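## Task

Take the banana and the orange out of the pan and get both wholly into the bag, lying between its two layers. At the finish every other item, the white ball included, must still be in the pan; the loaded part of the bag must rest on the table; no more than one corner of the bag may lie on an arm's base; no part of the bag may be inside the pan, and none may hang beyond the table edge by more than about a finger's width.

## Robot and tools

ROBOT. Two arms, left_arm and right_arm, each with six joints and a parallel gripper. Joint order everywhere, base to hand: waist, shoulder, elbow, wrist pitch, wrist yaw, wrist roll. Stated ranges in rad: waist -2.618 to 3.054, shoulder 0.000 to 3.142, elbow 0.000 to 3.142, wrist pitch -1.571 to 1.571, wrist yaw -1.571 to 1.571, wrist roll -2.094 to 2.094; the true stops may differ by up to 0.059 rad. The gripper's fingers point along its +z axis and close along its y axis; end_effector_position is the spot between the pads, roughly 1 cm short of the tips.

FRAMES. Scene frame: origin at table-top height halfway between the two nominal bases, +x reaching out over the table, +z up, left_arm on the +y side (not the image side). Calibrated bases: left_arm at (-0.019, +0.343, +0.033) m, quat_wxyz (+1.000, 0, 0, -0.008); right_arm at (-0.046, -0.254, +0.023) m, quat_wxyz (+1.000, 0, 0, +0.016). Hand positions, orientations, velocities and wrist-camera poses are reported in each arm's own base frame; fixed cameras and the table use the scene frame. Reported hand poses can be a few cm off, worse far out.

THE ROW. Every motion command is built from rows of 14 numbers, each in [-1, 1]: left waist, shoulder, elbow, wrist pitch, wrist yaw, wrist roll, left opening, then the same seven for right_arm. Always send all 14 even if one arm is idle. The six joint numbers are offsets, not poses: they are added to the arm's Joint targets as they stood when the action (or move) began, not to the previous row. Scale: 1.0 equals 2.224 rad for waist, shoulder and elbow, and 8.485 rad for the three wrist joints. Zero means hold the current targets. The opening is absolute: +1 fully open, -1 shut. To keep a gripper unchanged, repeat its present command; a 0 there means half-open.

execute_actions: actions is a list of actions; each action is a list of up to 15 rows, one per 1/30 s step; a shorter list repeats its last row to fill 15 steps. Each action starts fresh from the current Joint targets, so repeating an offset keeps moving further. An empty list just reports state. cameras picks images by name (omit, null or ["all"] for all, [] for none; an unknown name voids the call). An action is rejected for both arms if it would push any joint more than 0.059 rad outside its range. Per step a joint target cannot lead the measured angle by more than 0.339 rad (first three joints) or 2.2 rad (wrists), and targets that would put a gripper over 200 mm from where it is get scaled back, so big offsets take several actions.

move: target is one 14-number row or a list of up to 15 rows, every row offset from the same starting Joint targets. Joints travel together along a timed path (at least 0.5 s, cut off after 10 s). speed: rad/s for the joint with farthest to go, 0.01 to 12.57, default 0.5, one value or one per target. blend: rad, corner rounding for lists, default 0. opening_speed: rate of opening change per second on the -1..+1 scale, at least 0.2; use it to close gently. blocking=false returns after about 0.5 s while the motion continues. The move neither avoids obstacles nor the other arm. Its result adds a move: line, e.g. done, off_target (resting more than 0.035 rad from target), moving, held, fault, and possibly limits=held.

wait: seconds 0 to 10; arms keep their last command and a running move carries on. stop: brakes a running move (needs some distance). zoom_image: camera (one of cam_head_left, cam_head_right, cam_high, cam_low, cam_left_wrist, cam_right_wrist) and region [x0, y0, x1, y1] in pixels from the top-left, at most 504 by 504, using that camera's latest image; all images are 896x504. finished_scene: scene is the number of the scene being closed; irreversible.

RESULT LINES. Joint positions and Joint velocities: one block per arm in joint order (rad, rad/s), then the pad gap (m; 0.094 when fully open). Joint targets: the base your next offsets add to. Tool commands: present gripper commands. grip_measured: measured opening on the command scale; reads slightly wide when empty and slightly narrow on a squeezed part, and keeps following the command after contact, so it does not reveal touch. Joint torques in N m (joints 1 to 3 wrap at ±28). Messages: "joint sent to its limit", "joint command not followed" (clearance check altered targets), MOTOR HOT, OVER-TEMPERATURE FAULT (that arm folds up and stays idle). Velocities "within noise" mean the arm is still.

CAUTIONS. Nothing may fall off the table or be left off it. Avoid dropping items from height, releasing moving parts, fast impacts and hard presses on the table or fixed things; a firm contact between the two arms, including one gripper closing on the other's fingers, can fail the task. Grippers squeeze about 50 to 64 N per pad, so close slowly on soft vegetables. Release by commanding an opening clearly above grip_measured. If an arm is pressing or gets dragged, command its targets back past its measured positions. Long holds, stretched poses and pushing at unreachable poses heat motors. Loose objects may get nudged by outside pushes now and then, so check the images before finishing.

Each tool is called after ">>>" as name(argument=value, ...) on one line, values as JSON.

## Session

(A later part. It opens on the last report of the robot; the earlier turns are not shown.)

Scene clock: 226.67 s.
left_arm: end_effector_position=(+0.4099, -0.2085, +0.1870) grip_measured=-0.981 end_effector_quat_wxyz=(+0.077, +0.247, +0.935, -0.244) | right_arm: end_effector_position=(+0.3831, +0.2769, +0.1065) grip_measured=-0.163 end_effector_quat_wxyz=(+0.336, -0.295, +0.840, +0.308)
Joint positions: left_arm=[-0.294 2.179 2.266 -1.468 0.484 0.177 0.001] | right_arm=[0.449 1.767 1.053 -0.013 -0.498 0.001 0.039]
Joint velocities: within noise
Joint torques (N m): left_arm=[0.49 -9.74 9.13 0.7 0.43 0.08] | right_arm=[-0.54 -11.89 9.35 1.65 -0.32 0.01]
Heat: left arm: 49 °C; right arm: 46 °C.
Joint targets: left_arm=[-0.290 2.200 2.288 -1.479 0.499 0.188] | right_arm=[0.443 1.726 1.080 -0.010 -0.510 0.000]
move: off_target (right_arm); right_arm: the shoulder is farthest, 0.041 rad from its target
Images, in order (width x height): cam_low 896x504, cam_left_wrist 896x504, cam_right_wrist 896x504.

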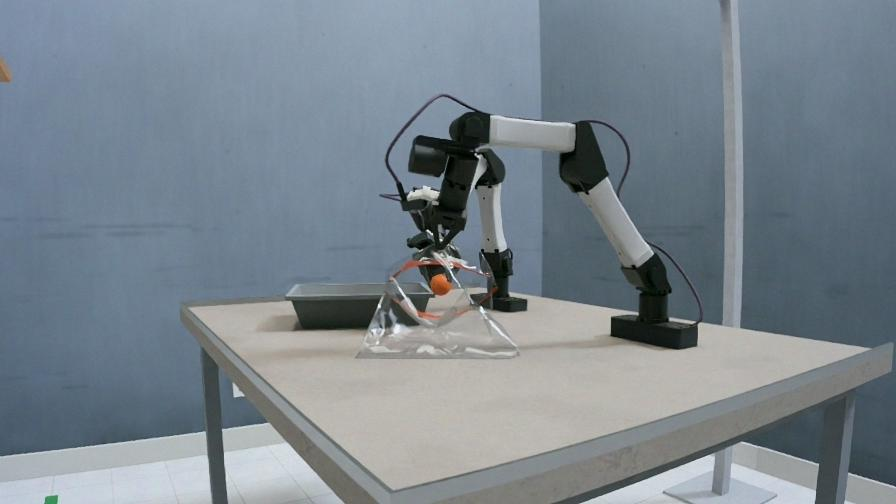

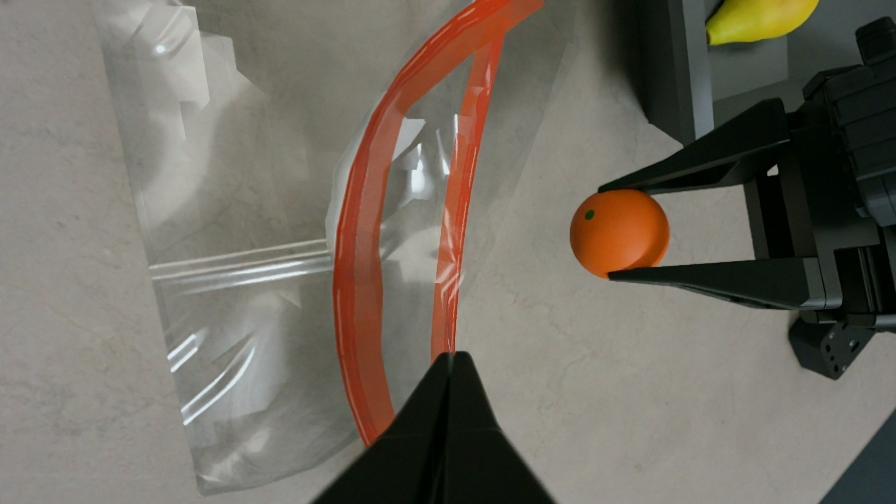

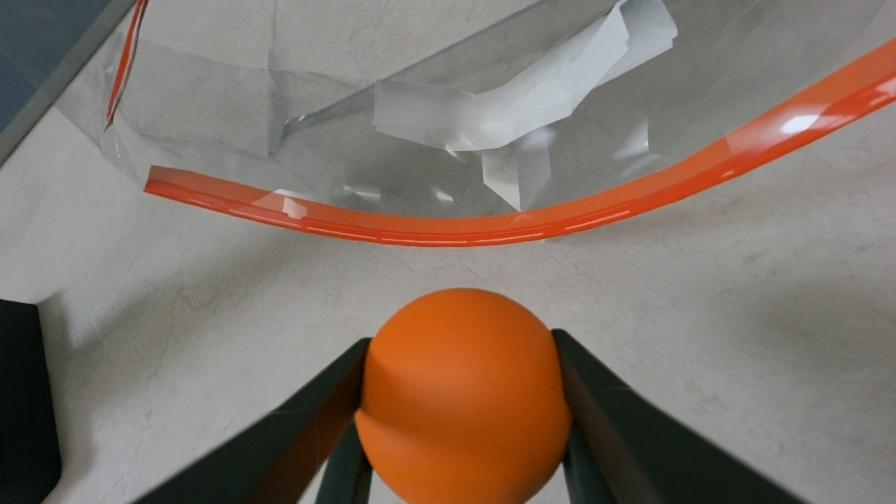

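>>> move(target=[0,0,0,0,0,0,-1,0.0629,0.1763,0.1147,0.0247,0.0153,0,-0.25], speed=0.15, cameras=["cam_right_wrist","cam_low","cam_left_wrist"])

>>> zoom_image(camera="cam_low", region=[350, 230, 530, 370])

Scene clock: 230.20 s.
left_arm: end_effector_position=(+0.4099, -0.2085, +0.1870) grip_measured=-0.981 end_effector_quat_wxyz=(+0.077, +0.247, +0.935, -0.244) | right_arm: end_effector_position=(+0.4325, +0.3607, +0.0695) grip_measured=-0.163 end_effector_quat_wxyz=(+0.380, -0.333, +0.812, +0.293)
Joint positions: left_arm=[-0.294 2.179 2.266 -1.468 0.484 0.177 0.001] | right_arm=[0.578 2.106 1.306 0.178 -0.389 0.001 0.039]
Joint velocities: within noise
Joint torques (N m): left_arm=[0.49 -9.77 9.18 0.69 0.44 0.08] | right_arm=[0.57 -9.89 9.42 1.97 -0.06 0.02]
Heat: left arm: 49 °C; right arm: 46 °C.
Joint targets: left_arm=[-0.290 2.200 2.288 -1.479 0.499 0.188] | right_arm=[0.583 2.118 1.335 0.200 -0.380 0.000]
move: done
Images, in order (width x height): cam_low 896x504, cam_left_wrist 896x504, cam_right_wrist 896x504.

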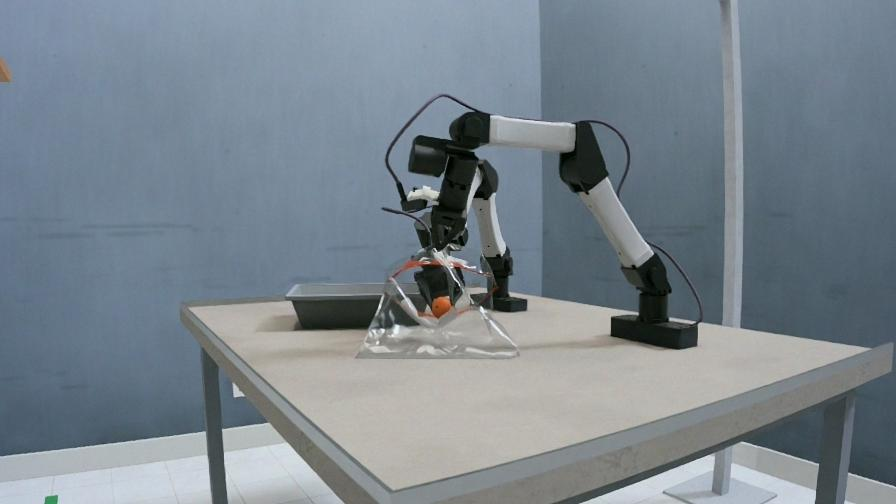

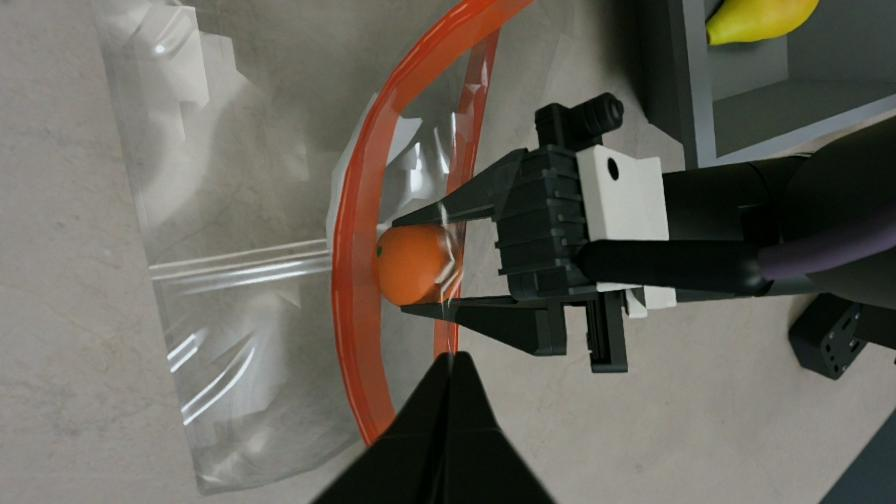

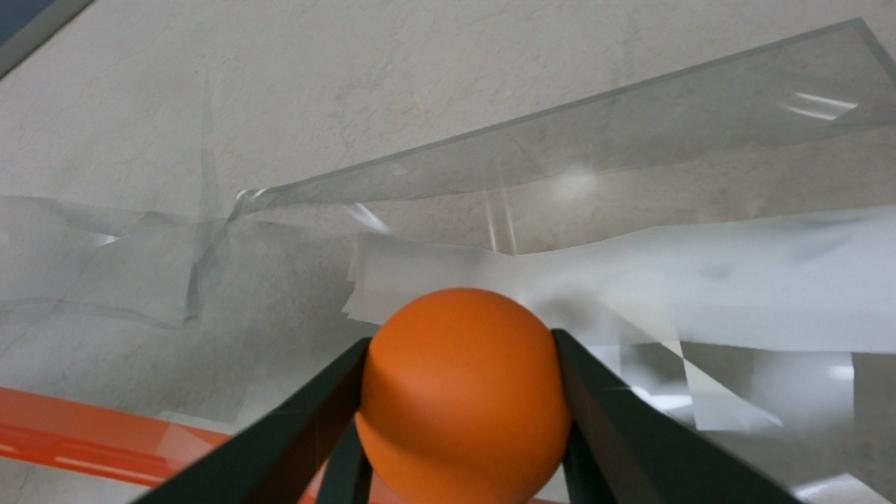

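Scaled by 2.800 from the camera's 896x504 image, which has a finer 1280x720 frame.

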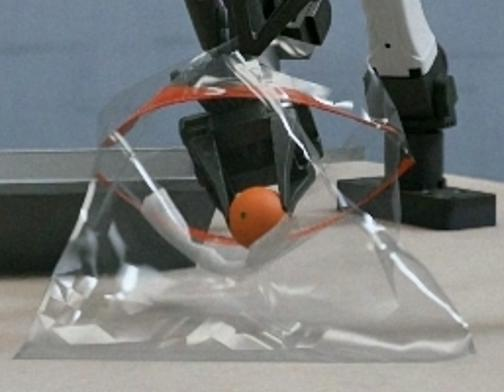

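Great, no bunching. Go to D in two halves.

>>> move(target=[0,0,0,0,0,0,-1,0.0266,0.1411,0.2491,-0.0483,0,0,-0.25], speed=0.12, cameras=["cam_right_wrist","cam_low","cam_left_wrist"])

>>> zoom_image(camera="cam_low", region=[350, 230, 530, 370])

Scene clock: 234.73 s.
left_arm: end_effector_position=(+0.4098, -0.2085, +0.1870) grip_measured=-0.981 end_effector_quat_wxyz=(+0.077, +0.247, +0.935, -0.244) | right_arm: end_effector_position=(+0.4634, +0.4167, +0.0511) grip_measured=-0.163 end_effector_quat_wxyz=(+0.320, -0.350, +0.831, +0.289)
Joint positions: left_arm=[-0.294 2.179 2.266 -1.469 0.484 0.177 0.001] | right_arm=[0.627 2.373 1.783 -0.155 -0.387 0.001 0.039]
Joint velocities: within noise
Joint torques (N m): left_arm=[0.49 -9.85 9.16 0.7 0.44 0.08] | right_arm=[-0.16 -13.3 6.91 1.62 -0.16 0.03]
Heat: left arm: 49 °C; right arm: 47 °C.
Joint targets: left_arm=[-0.290 2.200 2.288 -1.479 0.499 0.188] | right_arm=[0.627 2.373 1.782 -0.151 -0.387 0.001]
move: held (right_arm; a check stopped the path); limits=held; right_arm: the elbow is farthest, 0.106 rad from its target
joint command not followed: on one or more control steps a check withheld the commanded joint targets of the right arm, and it was not sent them on those steps.
cause: the commanded joint targets, or the way to them, would bring a part of the robot too close to another arm (this arm's wrist (the part past the wrist pitch) and the left arm's fingers, along the way the arms are being sent, or toward where that arm still pushes).
Images, in order (width x height): cam_low 896x504, cam_left_wrist 896x504, cam_right_wrist 896x504.

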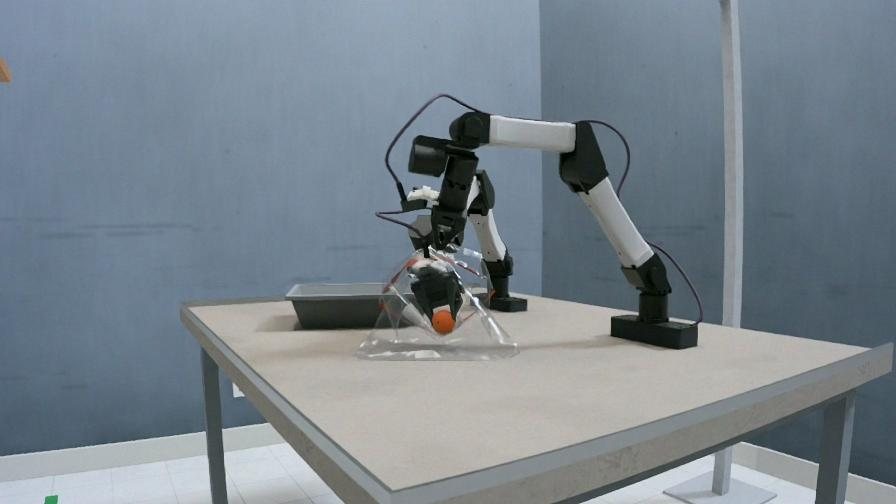

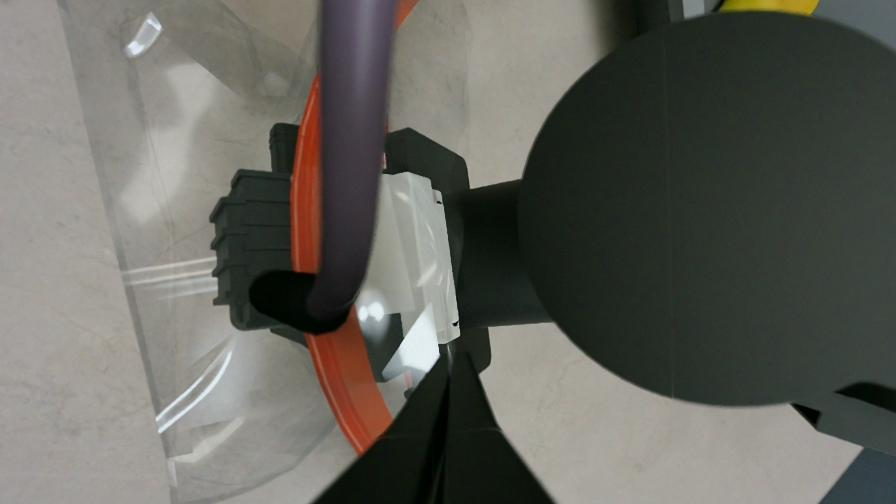

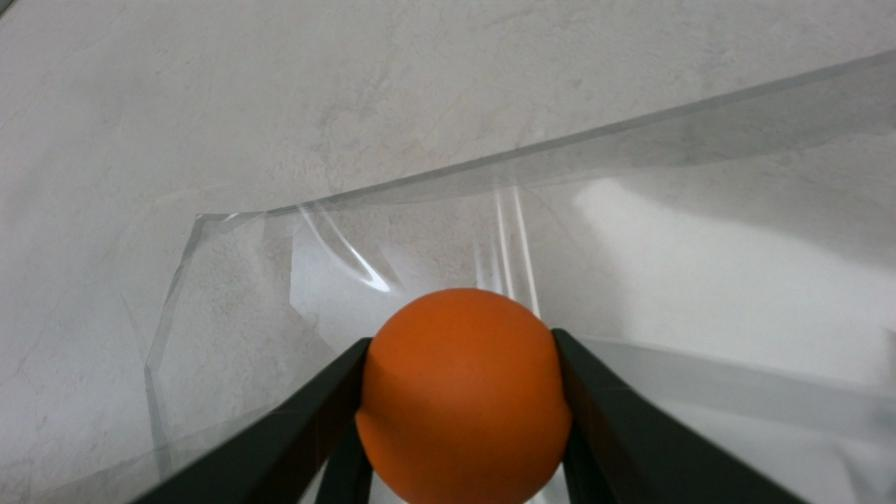

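Scaled by 2.800 from the camera's 896x504 image, which has a finer 1280x720 frame.

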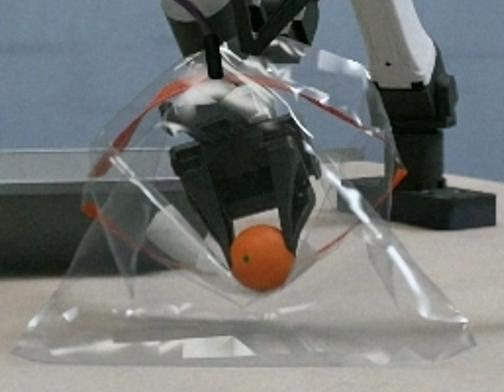

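>>> move(target=[0,0,0,0,0,0,-1,0,0.0288,-0.0198,0.0113,0,0,-0.25], speed=0.08, cameras=["cam_right_wrist","cam_low"])

>>> zoom_image(camera="cam_low", region=[350, 230, 530, 370])

Scene clock: 237.07 s.
left_arm: end_effector_position=(+0.4098, -0.2085, +0.1870) grip_measured=-0.981 end_effector_quat_wxyz=(+0.077, +0.247, +0.935, -0.244) | right_arm: end_effector_position=(+0.4621, +0.4158, +0.0195) grip_measured=-0.163 end_effector_quat_wxyz=(+0.316, -0.350, +0.833, +0.288)
Joint positions: left_arm=[-0.294 2.179 2.266 -1.469 0.484 0.177 0.001] | right_arm=[0.627 2.421 1.742 -0.075 -0.387 0.001 0.039]
Joint velocities: within noise
Joint torques (N m): left_arm=[0.5 -9.76 9.16 0.69 0.44 0.07] | right_arm=[0.01 -11.96 6.5 1.79 -0.16 0.02]
Heat: left arm: 49 °C; right arm: 47 °C.
Joint targets: left_arm=[-0.290 2.200 2.288 -1.479 0.499 0.188] | right_arm=[0.627 2.437 1.738 -0.055 -0.387 0.001]
move: done
Images, in order (width x height): cam_low 896x504, cam_right_wrist 896x504.

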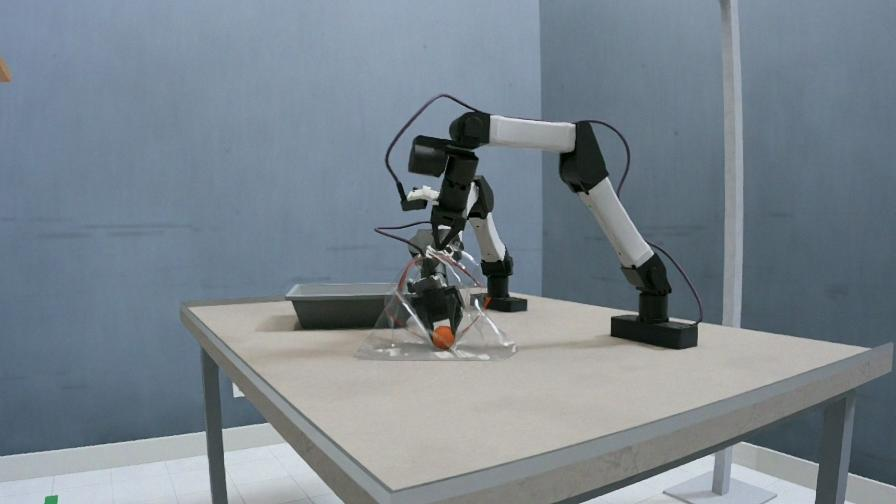

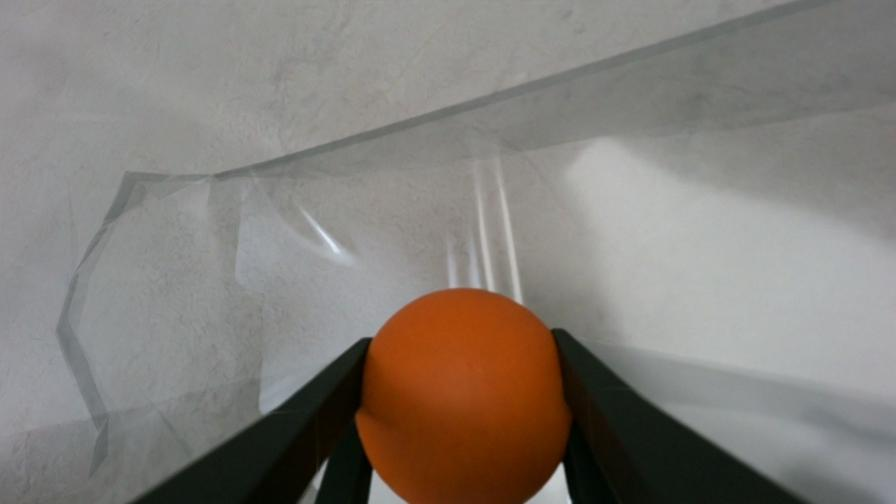

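Scaled by 2.800 from the camera's 896x504 image, which has a finer 1280x720 frame.

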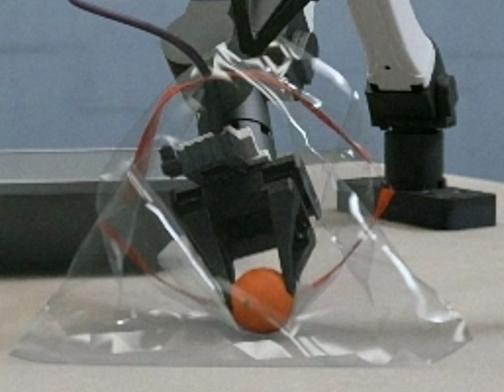

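>>> move(target=[[0,0,0,0,0,0,-1,0,0.0072,0,0.001,0,0,-0.25],[0,0,0,0,0,0,-1,0,0.0072,0,0.001,0,0,0.1]], speed=0.08, opening_speed=0.2, cameras=["cam_right_wrist","cam_low"])

>>> zoom_image(camera="cam_low", region=[350, 230, 530, 370])

Scene clock: 240.03 s.
left_arm: end_effector_position=(+0.4098, -0.2085, +0.1870) grip_measured=-0.981 end_effector_quat_wxyz=(+0.077, +0.247, +0.935, -0.244) | right_arm: end_effector_position=(+0.4635, +0.4168, +0.0134) grip_measured=+0.099 end_effector_quat_wxyz=(+0.318, -0.350, +0.832, +0.289)
Joint positions: left_arm=[-0.294 2.179 2.266 -1.469 0.484 0.177 0.001] | right_arm=[0.627 2.437 1.742 -0.054 -0.387 0.001 0.052]
Joint velocities: within noise
Joint torques (N m): left_arm=[0.5 -9.78 9.2 0.71 0.43 0.08] | right_arm=[0.31 -12.03 6.45 1.67 -0.17 0.03]
Heat: left arm: 49 °C; right arm: 47 °C.
Joint targets: left_arm=[-0.290 2.200 2.288 -1.479 0.499 0.188] | right_arm=[0.627 2.453 1.738 -0.046 -0.387 0.001]
move: done
Images, in order (width x height): cam_low 896x504, cam_right_wrist 896x504.

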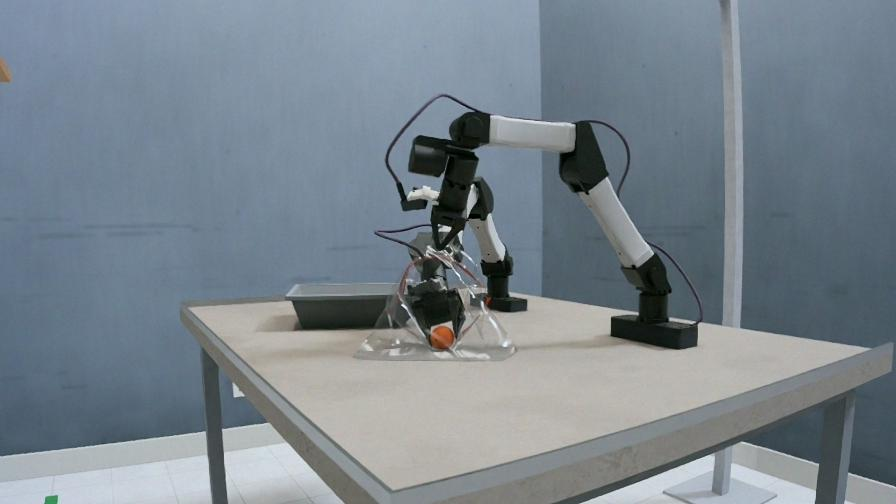

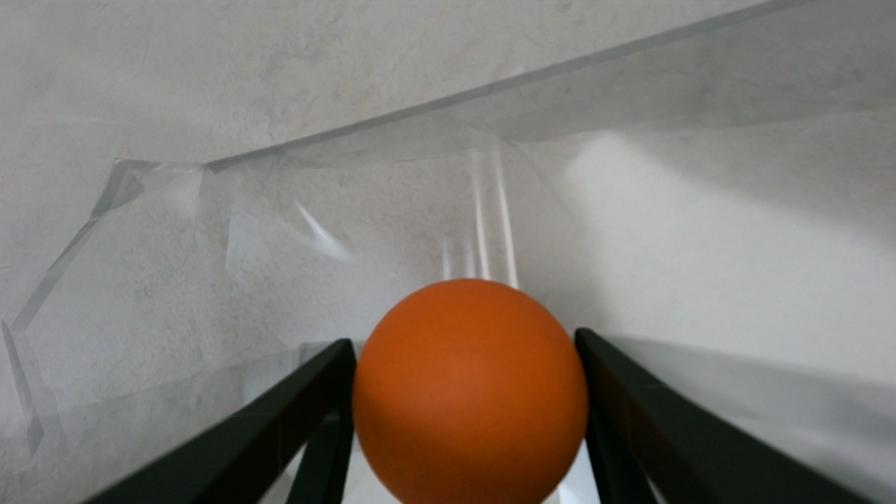

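Scaled by 2.800 from the camera's 896x504 image, which has a finer 1280x720 frame.

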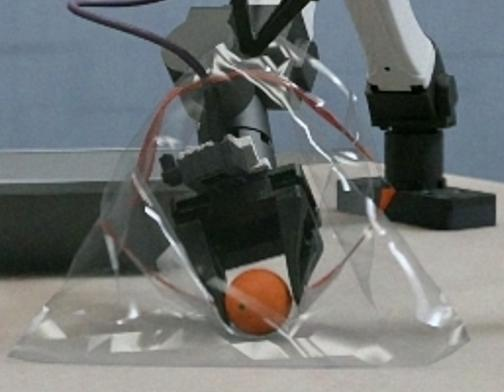

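>>> move(target=[0,0,0,0,0,0,-1,0,0,0,0,0,0,0.3], opening_speed=0.3, cameras=[])

>>> wait(seconds=1, cameras=["cam_right_wrist","cam_low"])

>>> zoom_image(camera="cam_low", region=[350, 230, 530, 370])

Scene clock: 241.13 s.
left_arm: end_effector_position=(+0.4098, -0.2085, +0.1870) grip_measured=-0.981 end_effector_quat_wxyz=(+0.077, +0.247, +0.935, -0.244) | right_arm: end_effector_position=(+0.4635, +0.4168, +0.0134) grip_measured=+0.299 end_effector_quat_wxyz=(+0.318, -0.350, +0.832, +0.289)
Joint positions: left_arm=[-0.294 2.179 2.266 -1.469 0.484 0.177 0.001] | right_arm=[0.627 2.437 1.742 -0.054 -0.387 0.001 0.061]
Joint velocities: within noise
Joint torques (N m): left_arm=[0.49 -9.78 9.14 0.69 0.44 0.09] | right_arm=[0.03 -12.03 6.46 1.66 -0.17 0.02]
Heat: left arm: 49 °C; right arm: 47 °C.
Joint targets: left_arm=[-0.290 2.200 2.288 -1.479 0.499 0.188] | right_arm=[0.627 2.453 1.738 -0.046 -0.387 0.001]
move: done
No camera images: "cameras" was empty.

Scene clock: 242.13 s.
left_arm: end_effector_position=(+0.4098, -0.2085, +0.1870) grip_measured=-0.981 end_effector_quat_wxyz=(+0.077, +0.247, +0.935, -0.244) | right_arm: end_effector_position=(+0.4635, +0.4168, +0.0134) grip_measured=+0.299 end_effector_quat_wxyz=(+0.318, -0.350, +0.832, +0.289)
Joint positions: left_arm=[-0.294 2.179 2.266 -1.469 0.484 0.177 0.001] | right_arm=[0.627 2.437 1.742 -0.054 -0.387 0.001 0.061]
Joint velocities: within noise
Joint torques (N m): left_arm=[0.5 -9.81 9.18 0.69 0.44 0.08] | right_arm=[0.01 -12 6.46 1.66 -0.16 0.03]
Heat: left arm: 48 °C; right arm: 47 °C.
Joint targets: left_arm=[-0.290 2.200 2.288 -1.479 0.499 0.188] | right_arm=[0.627 2.453 1.738 -0.046 -0.387 0.001]
Tool commands: left_gripper/opening=-1.0 right_gripper/opening=+0.3
wait: 1.00 s; at rest by 0.17 s
Images, in order (width x height): cam_low 896x504, cam_right_wrist 896x504.

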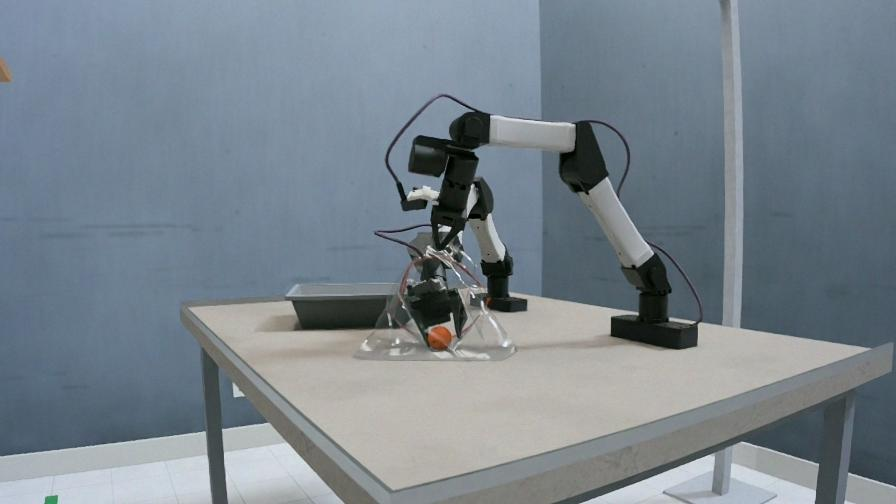

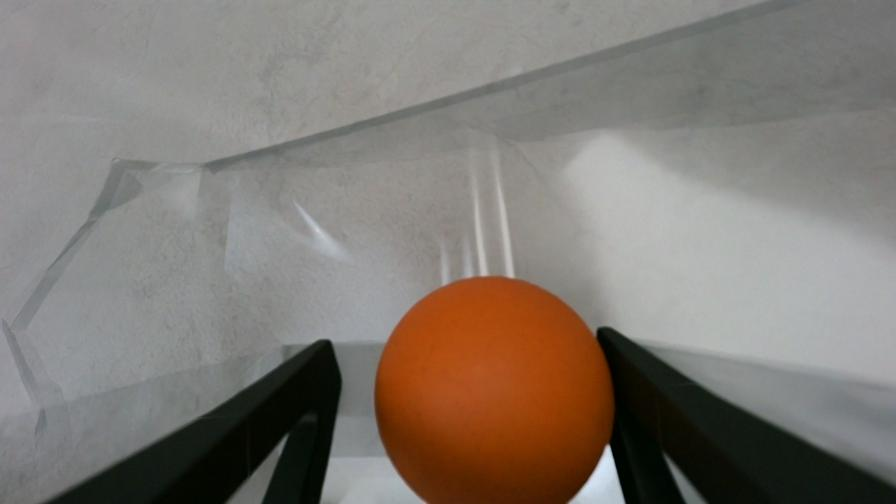

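Scaled by 2.800 from the camera's 896x504 image, which has a finer 1280x720 frame.

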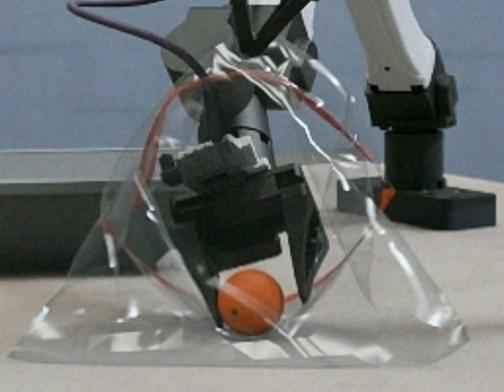

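>>> move(target=[[0,0,0,0,0,0,-1,0,0,0,0,0,0,0.55],[0,0,0,0,0,0,-1,-0.0243,-0.1722,-0.1969,0.0278,0,0,0.55]], speed=0.1, opening_speed=0.4, cameras=["cam_right_wrist","cam_low"])

>>> zoom_image(camera="cam_low", region=[350, 230, 530, 370])

Scene clock: 248.17 s.
left_arm: end_effector_position=(+0.4098, -0.2085, +0.1870) grip_measured=-0.981 end_effector_quat_wxyz=(+0.077, +0.247, +0.935, -0.244) | right_arm: end_effector_position=(+0.4299, +0.3602, +0.0583) grip_measured=+0.549 end_effector_quat_wxyz=(+0.369, -0.333, +0.818, +0.290)
Joint positions: left_arm=[-0.294 2.179 2.266 -1.469 0.484 0.177 0.001] | right_arm=[0.58 2.123 1.305 0.169 -0.387 0 0.073]
Joint velocities: within noise
Joint torques (N m): left_arm=[0.49 -9.78 9.14 0.7 0.44 0.08] | right_arm=[-0.61 -15.69 6.16 1.86 -0.15 0.04]
Heat: left arm: 48 °C; right arm: 50 °C.
Joint targets: left_arm=[-0.290 2.200 2.288 -1.479 0.499 0.188] | right_arm=[0.573 2.070 1.300 0.189 -0.387 0.001]
move: off_target (right_arm); right_arm: the shoulder is farthest, 0.053 rad from its target
Images, in order (width x height): cam_low 896x504, cam_right_wrist 896x504.

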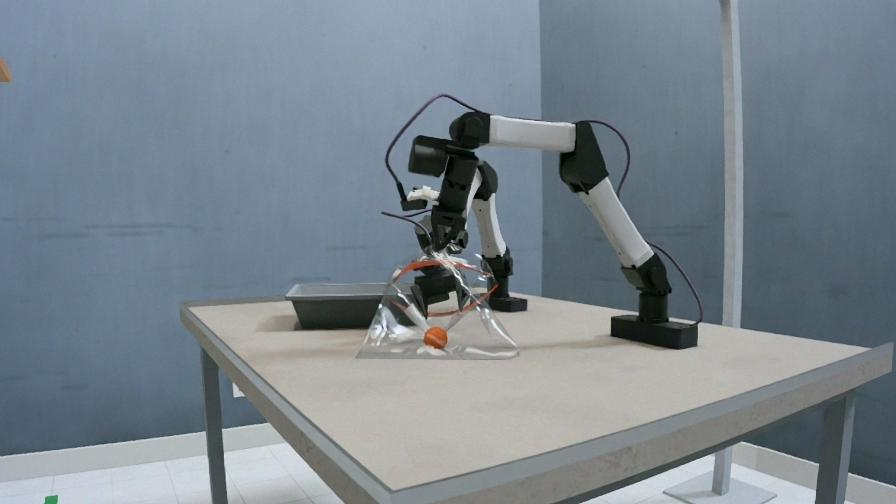

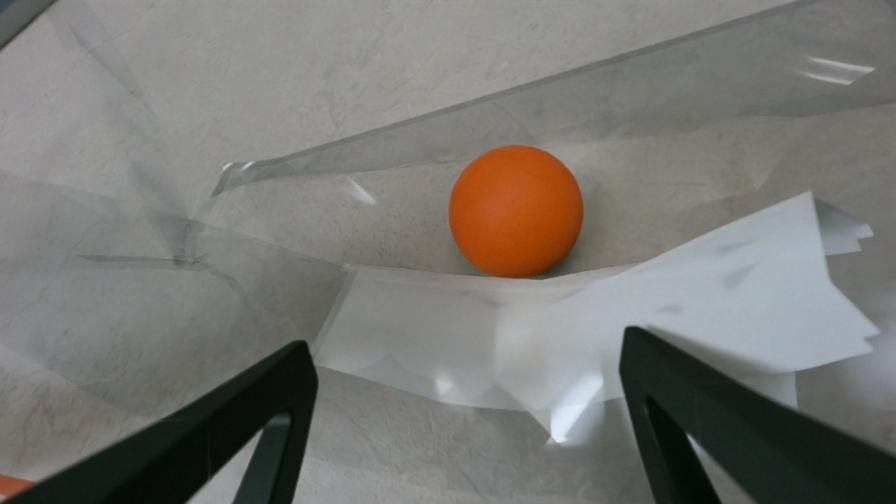

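Scaled by 2.800 from the camera's 896x504 image, which has a finer 1280x720 frame.

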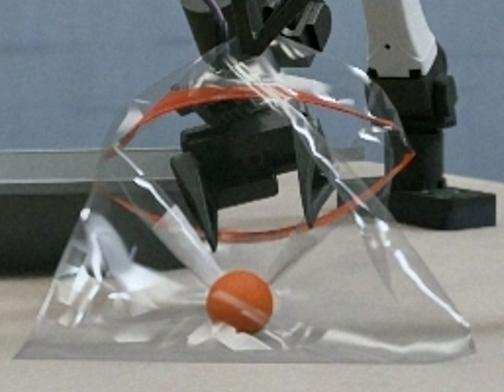

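>>> move(target=[[0,0,0,0,0,0,-1,-0.01,-0.045,0,-0.006,0,0,0.4],[0,0,0,0,0,0,-1,-0.0585,-0.1547,-0.0989,-0.0235,-0.0145,0,0.4]], speed=0.15, opening_speed=0.4)

>>> zoom_image(camera="cam_low", region=[350, 230, 530, 370])

>>> zoom_image(camera="cam_high", region=[400, 220, 620, 400])

Scene clock: 251.30 s.
left_arm: end_effector_position=(+0.4098, -0.2085, +0.1870) grip_measured=-0.981 end_effector_quat_wxyz=(+0.077, +0.247, +0.935, -0.244) | right_arm: end_effector_position=(+0.3905, +0.2804, +0.1192) grip_measured=+0.401 end_effector_quat_wxyz=(+0.351, -0.297, +0.832, +0.309)
Joint positions: left_arm=[-0.294 2.179 2.266 -1.469 0.484 0.177 0.001] | right_arm=[0.449 1.767 1.084 -0.012 -0.499 0 0.066]
Joint velocities: within noise
Joint torques (N m): left_arm=[0.5 -9.78 9.16 0.69 0.44 0.08] | right_arm=[-0.58 -12.04 6.5 1.63 -0.31 0.02]
Heat: left arm: 48 °C; right arm: 51 °C.
Joint targets: left_arm=[-0.290 2.200 2.288 -1.479 0.499 0.188] | right_arm=[0.442 1.726 1.080 -0.010 -0.510 0.001]
move: off_target (right_arm); right_arm: the shoulder is farthest, 0.041 rad from its target

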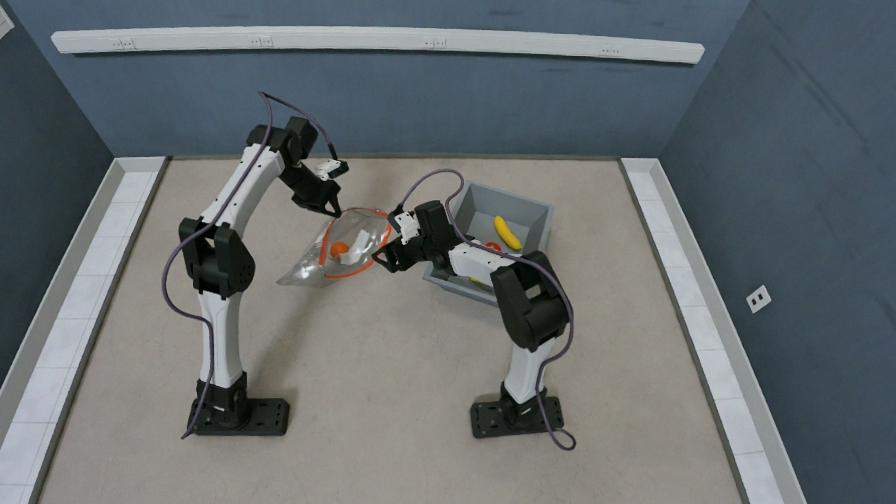

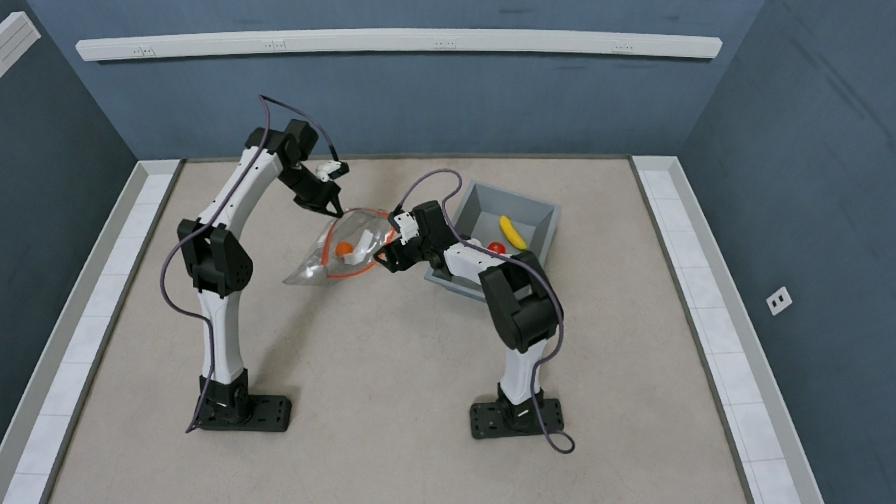

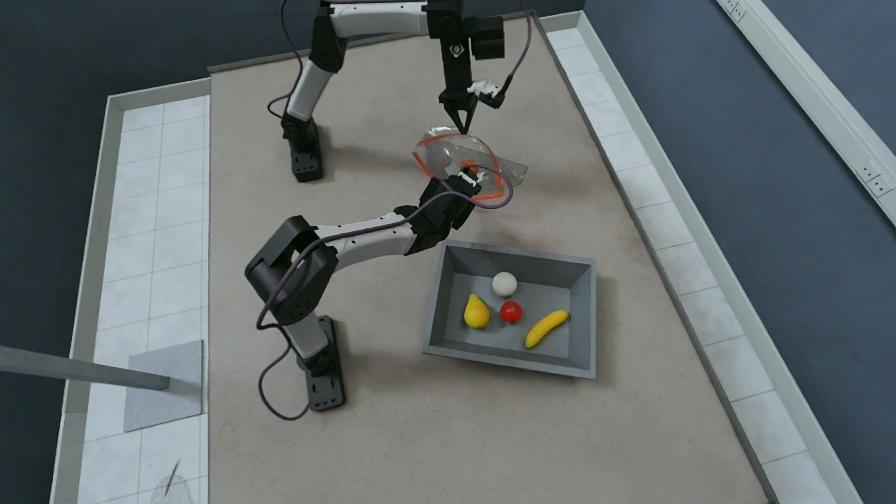

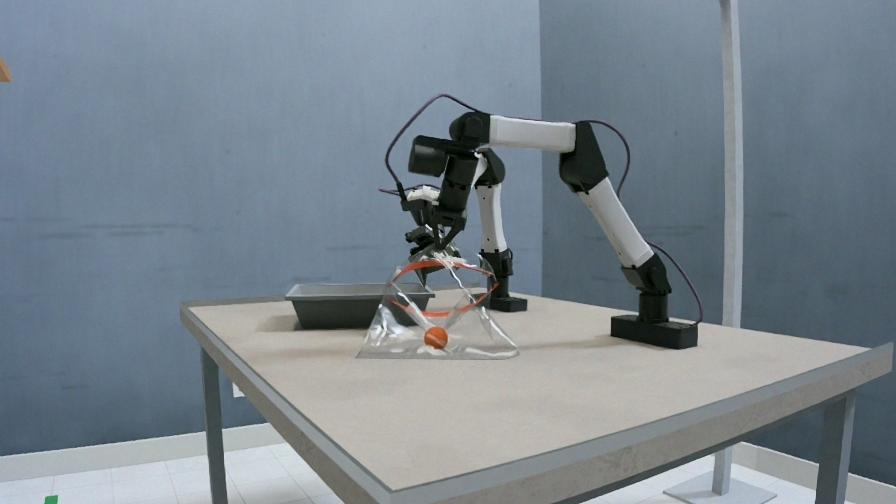

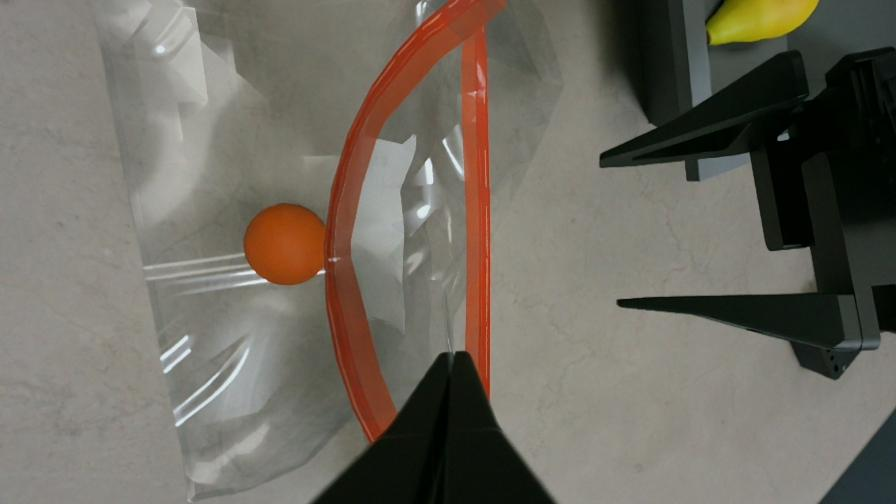

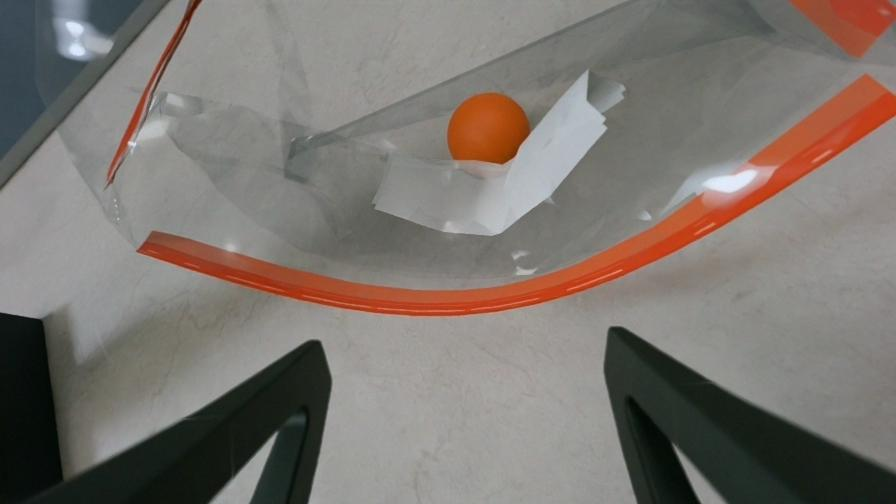

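Scaled by 2.800 from the camera's 896x504 image, which has a finer 1280x720 frame.

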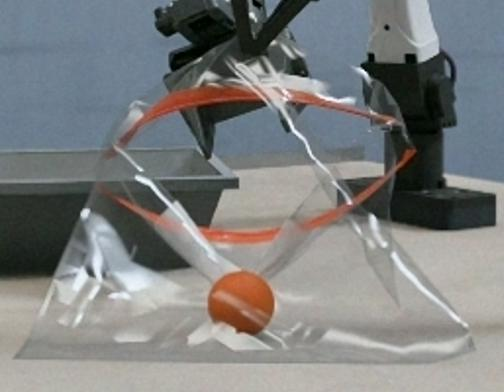

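Scaled by 2.291 from the camera's 896x504 image, which has a finer 1280x720 frame.

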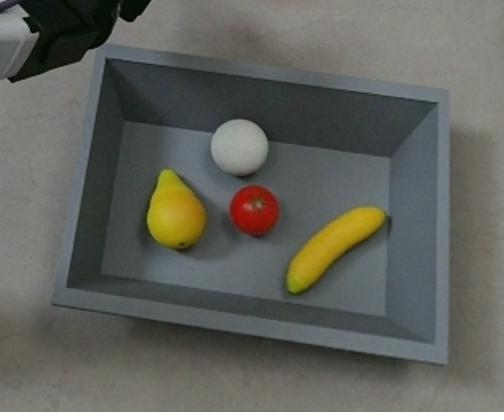

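>>> move(target=[[0,0,0,0,0,0,-1,-0.1111,0.0063,0.0989,-0.0577,0.0306,-0.0295,0.2],[0,0,0,0,0,0,-1,-0.2424,0.1817,0.3170,-0.1002,0.0601,-0.0602,0.2]], speed=0.3, blend=[0.1,0], cameras=["cam_right_wrist","cam_high"])

>>> zoom_image(camera="cam_high", region=[400, 220, 620, 400])

Scene clock: 258.13 s.
left_arm: end_effector_position=(+0.4098, -0.2085, +0.1870) grip_measured=-0.981 end_effector_quat_wxyz=(+0.077, +0.247, +0.935, -0.244) | right_arm: end_effector_position=(+0.4907, -0.0454, +0.0757) grip_measured=+0.201 end_effector_quat_wxyz=(+0.168, -0.200, +0.964, -0.047)
Joint positions: left_arm=[-0.294 2.179 2.266 -1.469 0.484 0.177 0.001] | right_arm=[-0.096 2.117 1.755 -0.858 -0.01 -0.502 0.056]
Joint velocities: within noise
Joint torques (N m): left_arm=[0.46 -9.76 9.14 0.69 0.44 0.08] | right_arm=[-0.12 -10.06 9.55 0.91 0 -0.03]
Heat: left arm: 48 °C; right arm: 51 °C.
Joint targets: left_arm=[-0.290 2.200 2.288 -1.479 0.499 0.188] | right_arm=[-0.097 2.130 1.786 -0.860 0.000 -0.510]
move: done
Images, in order (width x height): cam_high 896x504, cam_right_wrist 896x504.

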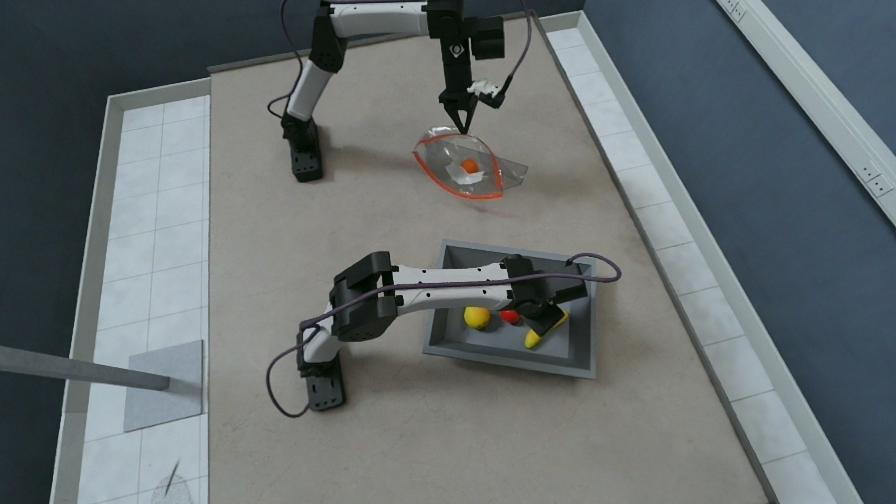

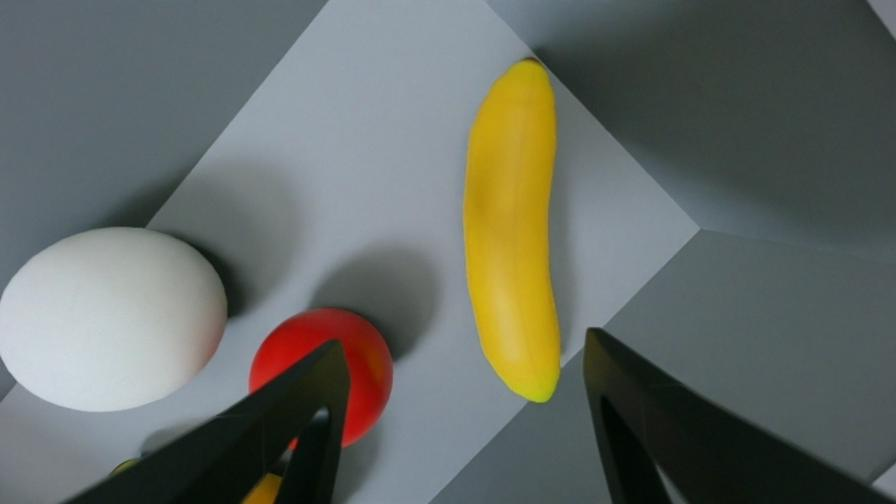

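Scaled by 2.291 from the camera's 896x504 image, which has a finer 1280x720 frame.

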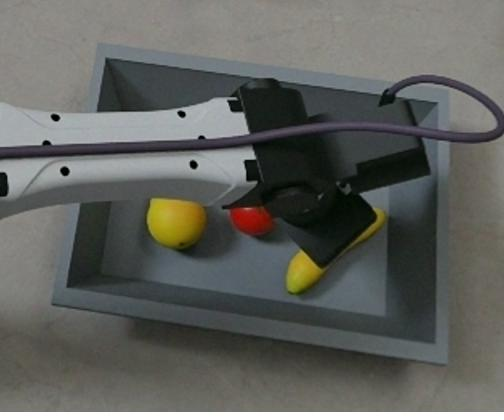

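>>> move(target=[0,0,0,0,0,0,-1,-0.0103,0.0225,-0.0522,0.0301,0,-0.0035,0.2], speed=0.15, cameras=["cam_right_wrist","cam_high"])

Scene clock: 261.33 s.
left_arm: end_effector_position=(+0.4098, -0.2085, +0.1870) grip_measured=-0.981 end_effector_quat_wxyz=(+0.077, +0.247, +0.935, -0.244) | right_arm: end_effector_position=(+0.5182, -0.0570, +0.0460) grip_measured=+0.201 end_effector_quat_wxyz=(+0.215, -0.204, +0.953, -0.068)
Joint positions: left_arm=[-0.294 2.179 2.266 -1.469 0.484 0.177 0.001] | right_arm=[-0.112 2.166 1.672 -0.622 -0.009 -0.532 0.056]
Joint velocities: within noise
Joint torques (N m): left_arm=[0.5 -9.77 9.18 0.7 0.44 0.08] | right_arm=[-0.68 -10.39 6.46 1.25 0.03 -0.02]
Heat: left arm: 48 °C; right arm: 50 °C.
Joint targets: left_arm=[-0.290 2.200 2.288 -1.479 0.499 0.188] | right_arm=[-0.120 2.180 1.669 -0.605 0.000 -0.540]
move: done
Images, in order (width x height): cam_high 896x504, cam_right_wrist 896x504.

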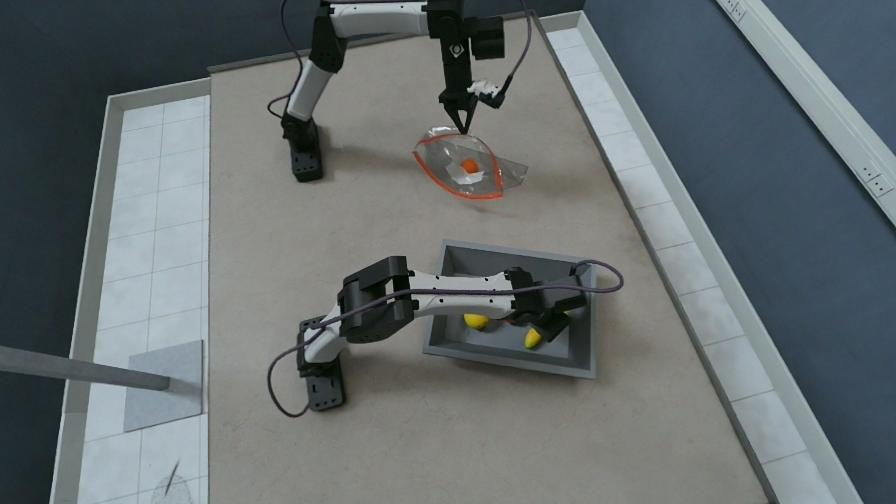

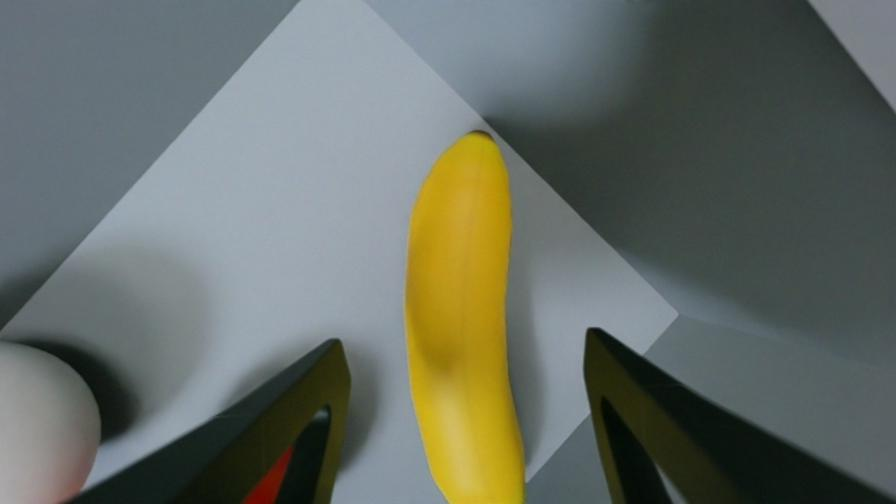

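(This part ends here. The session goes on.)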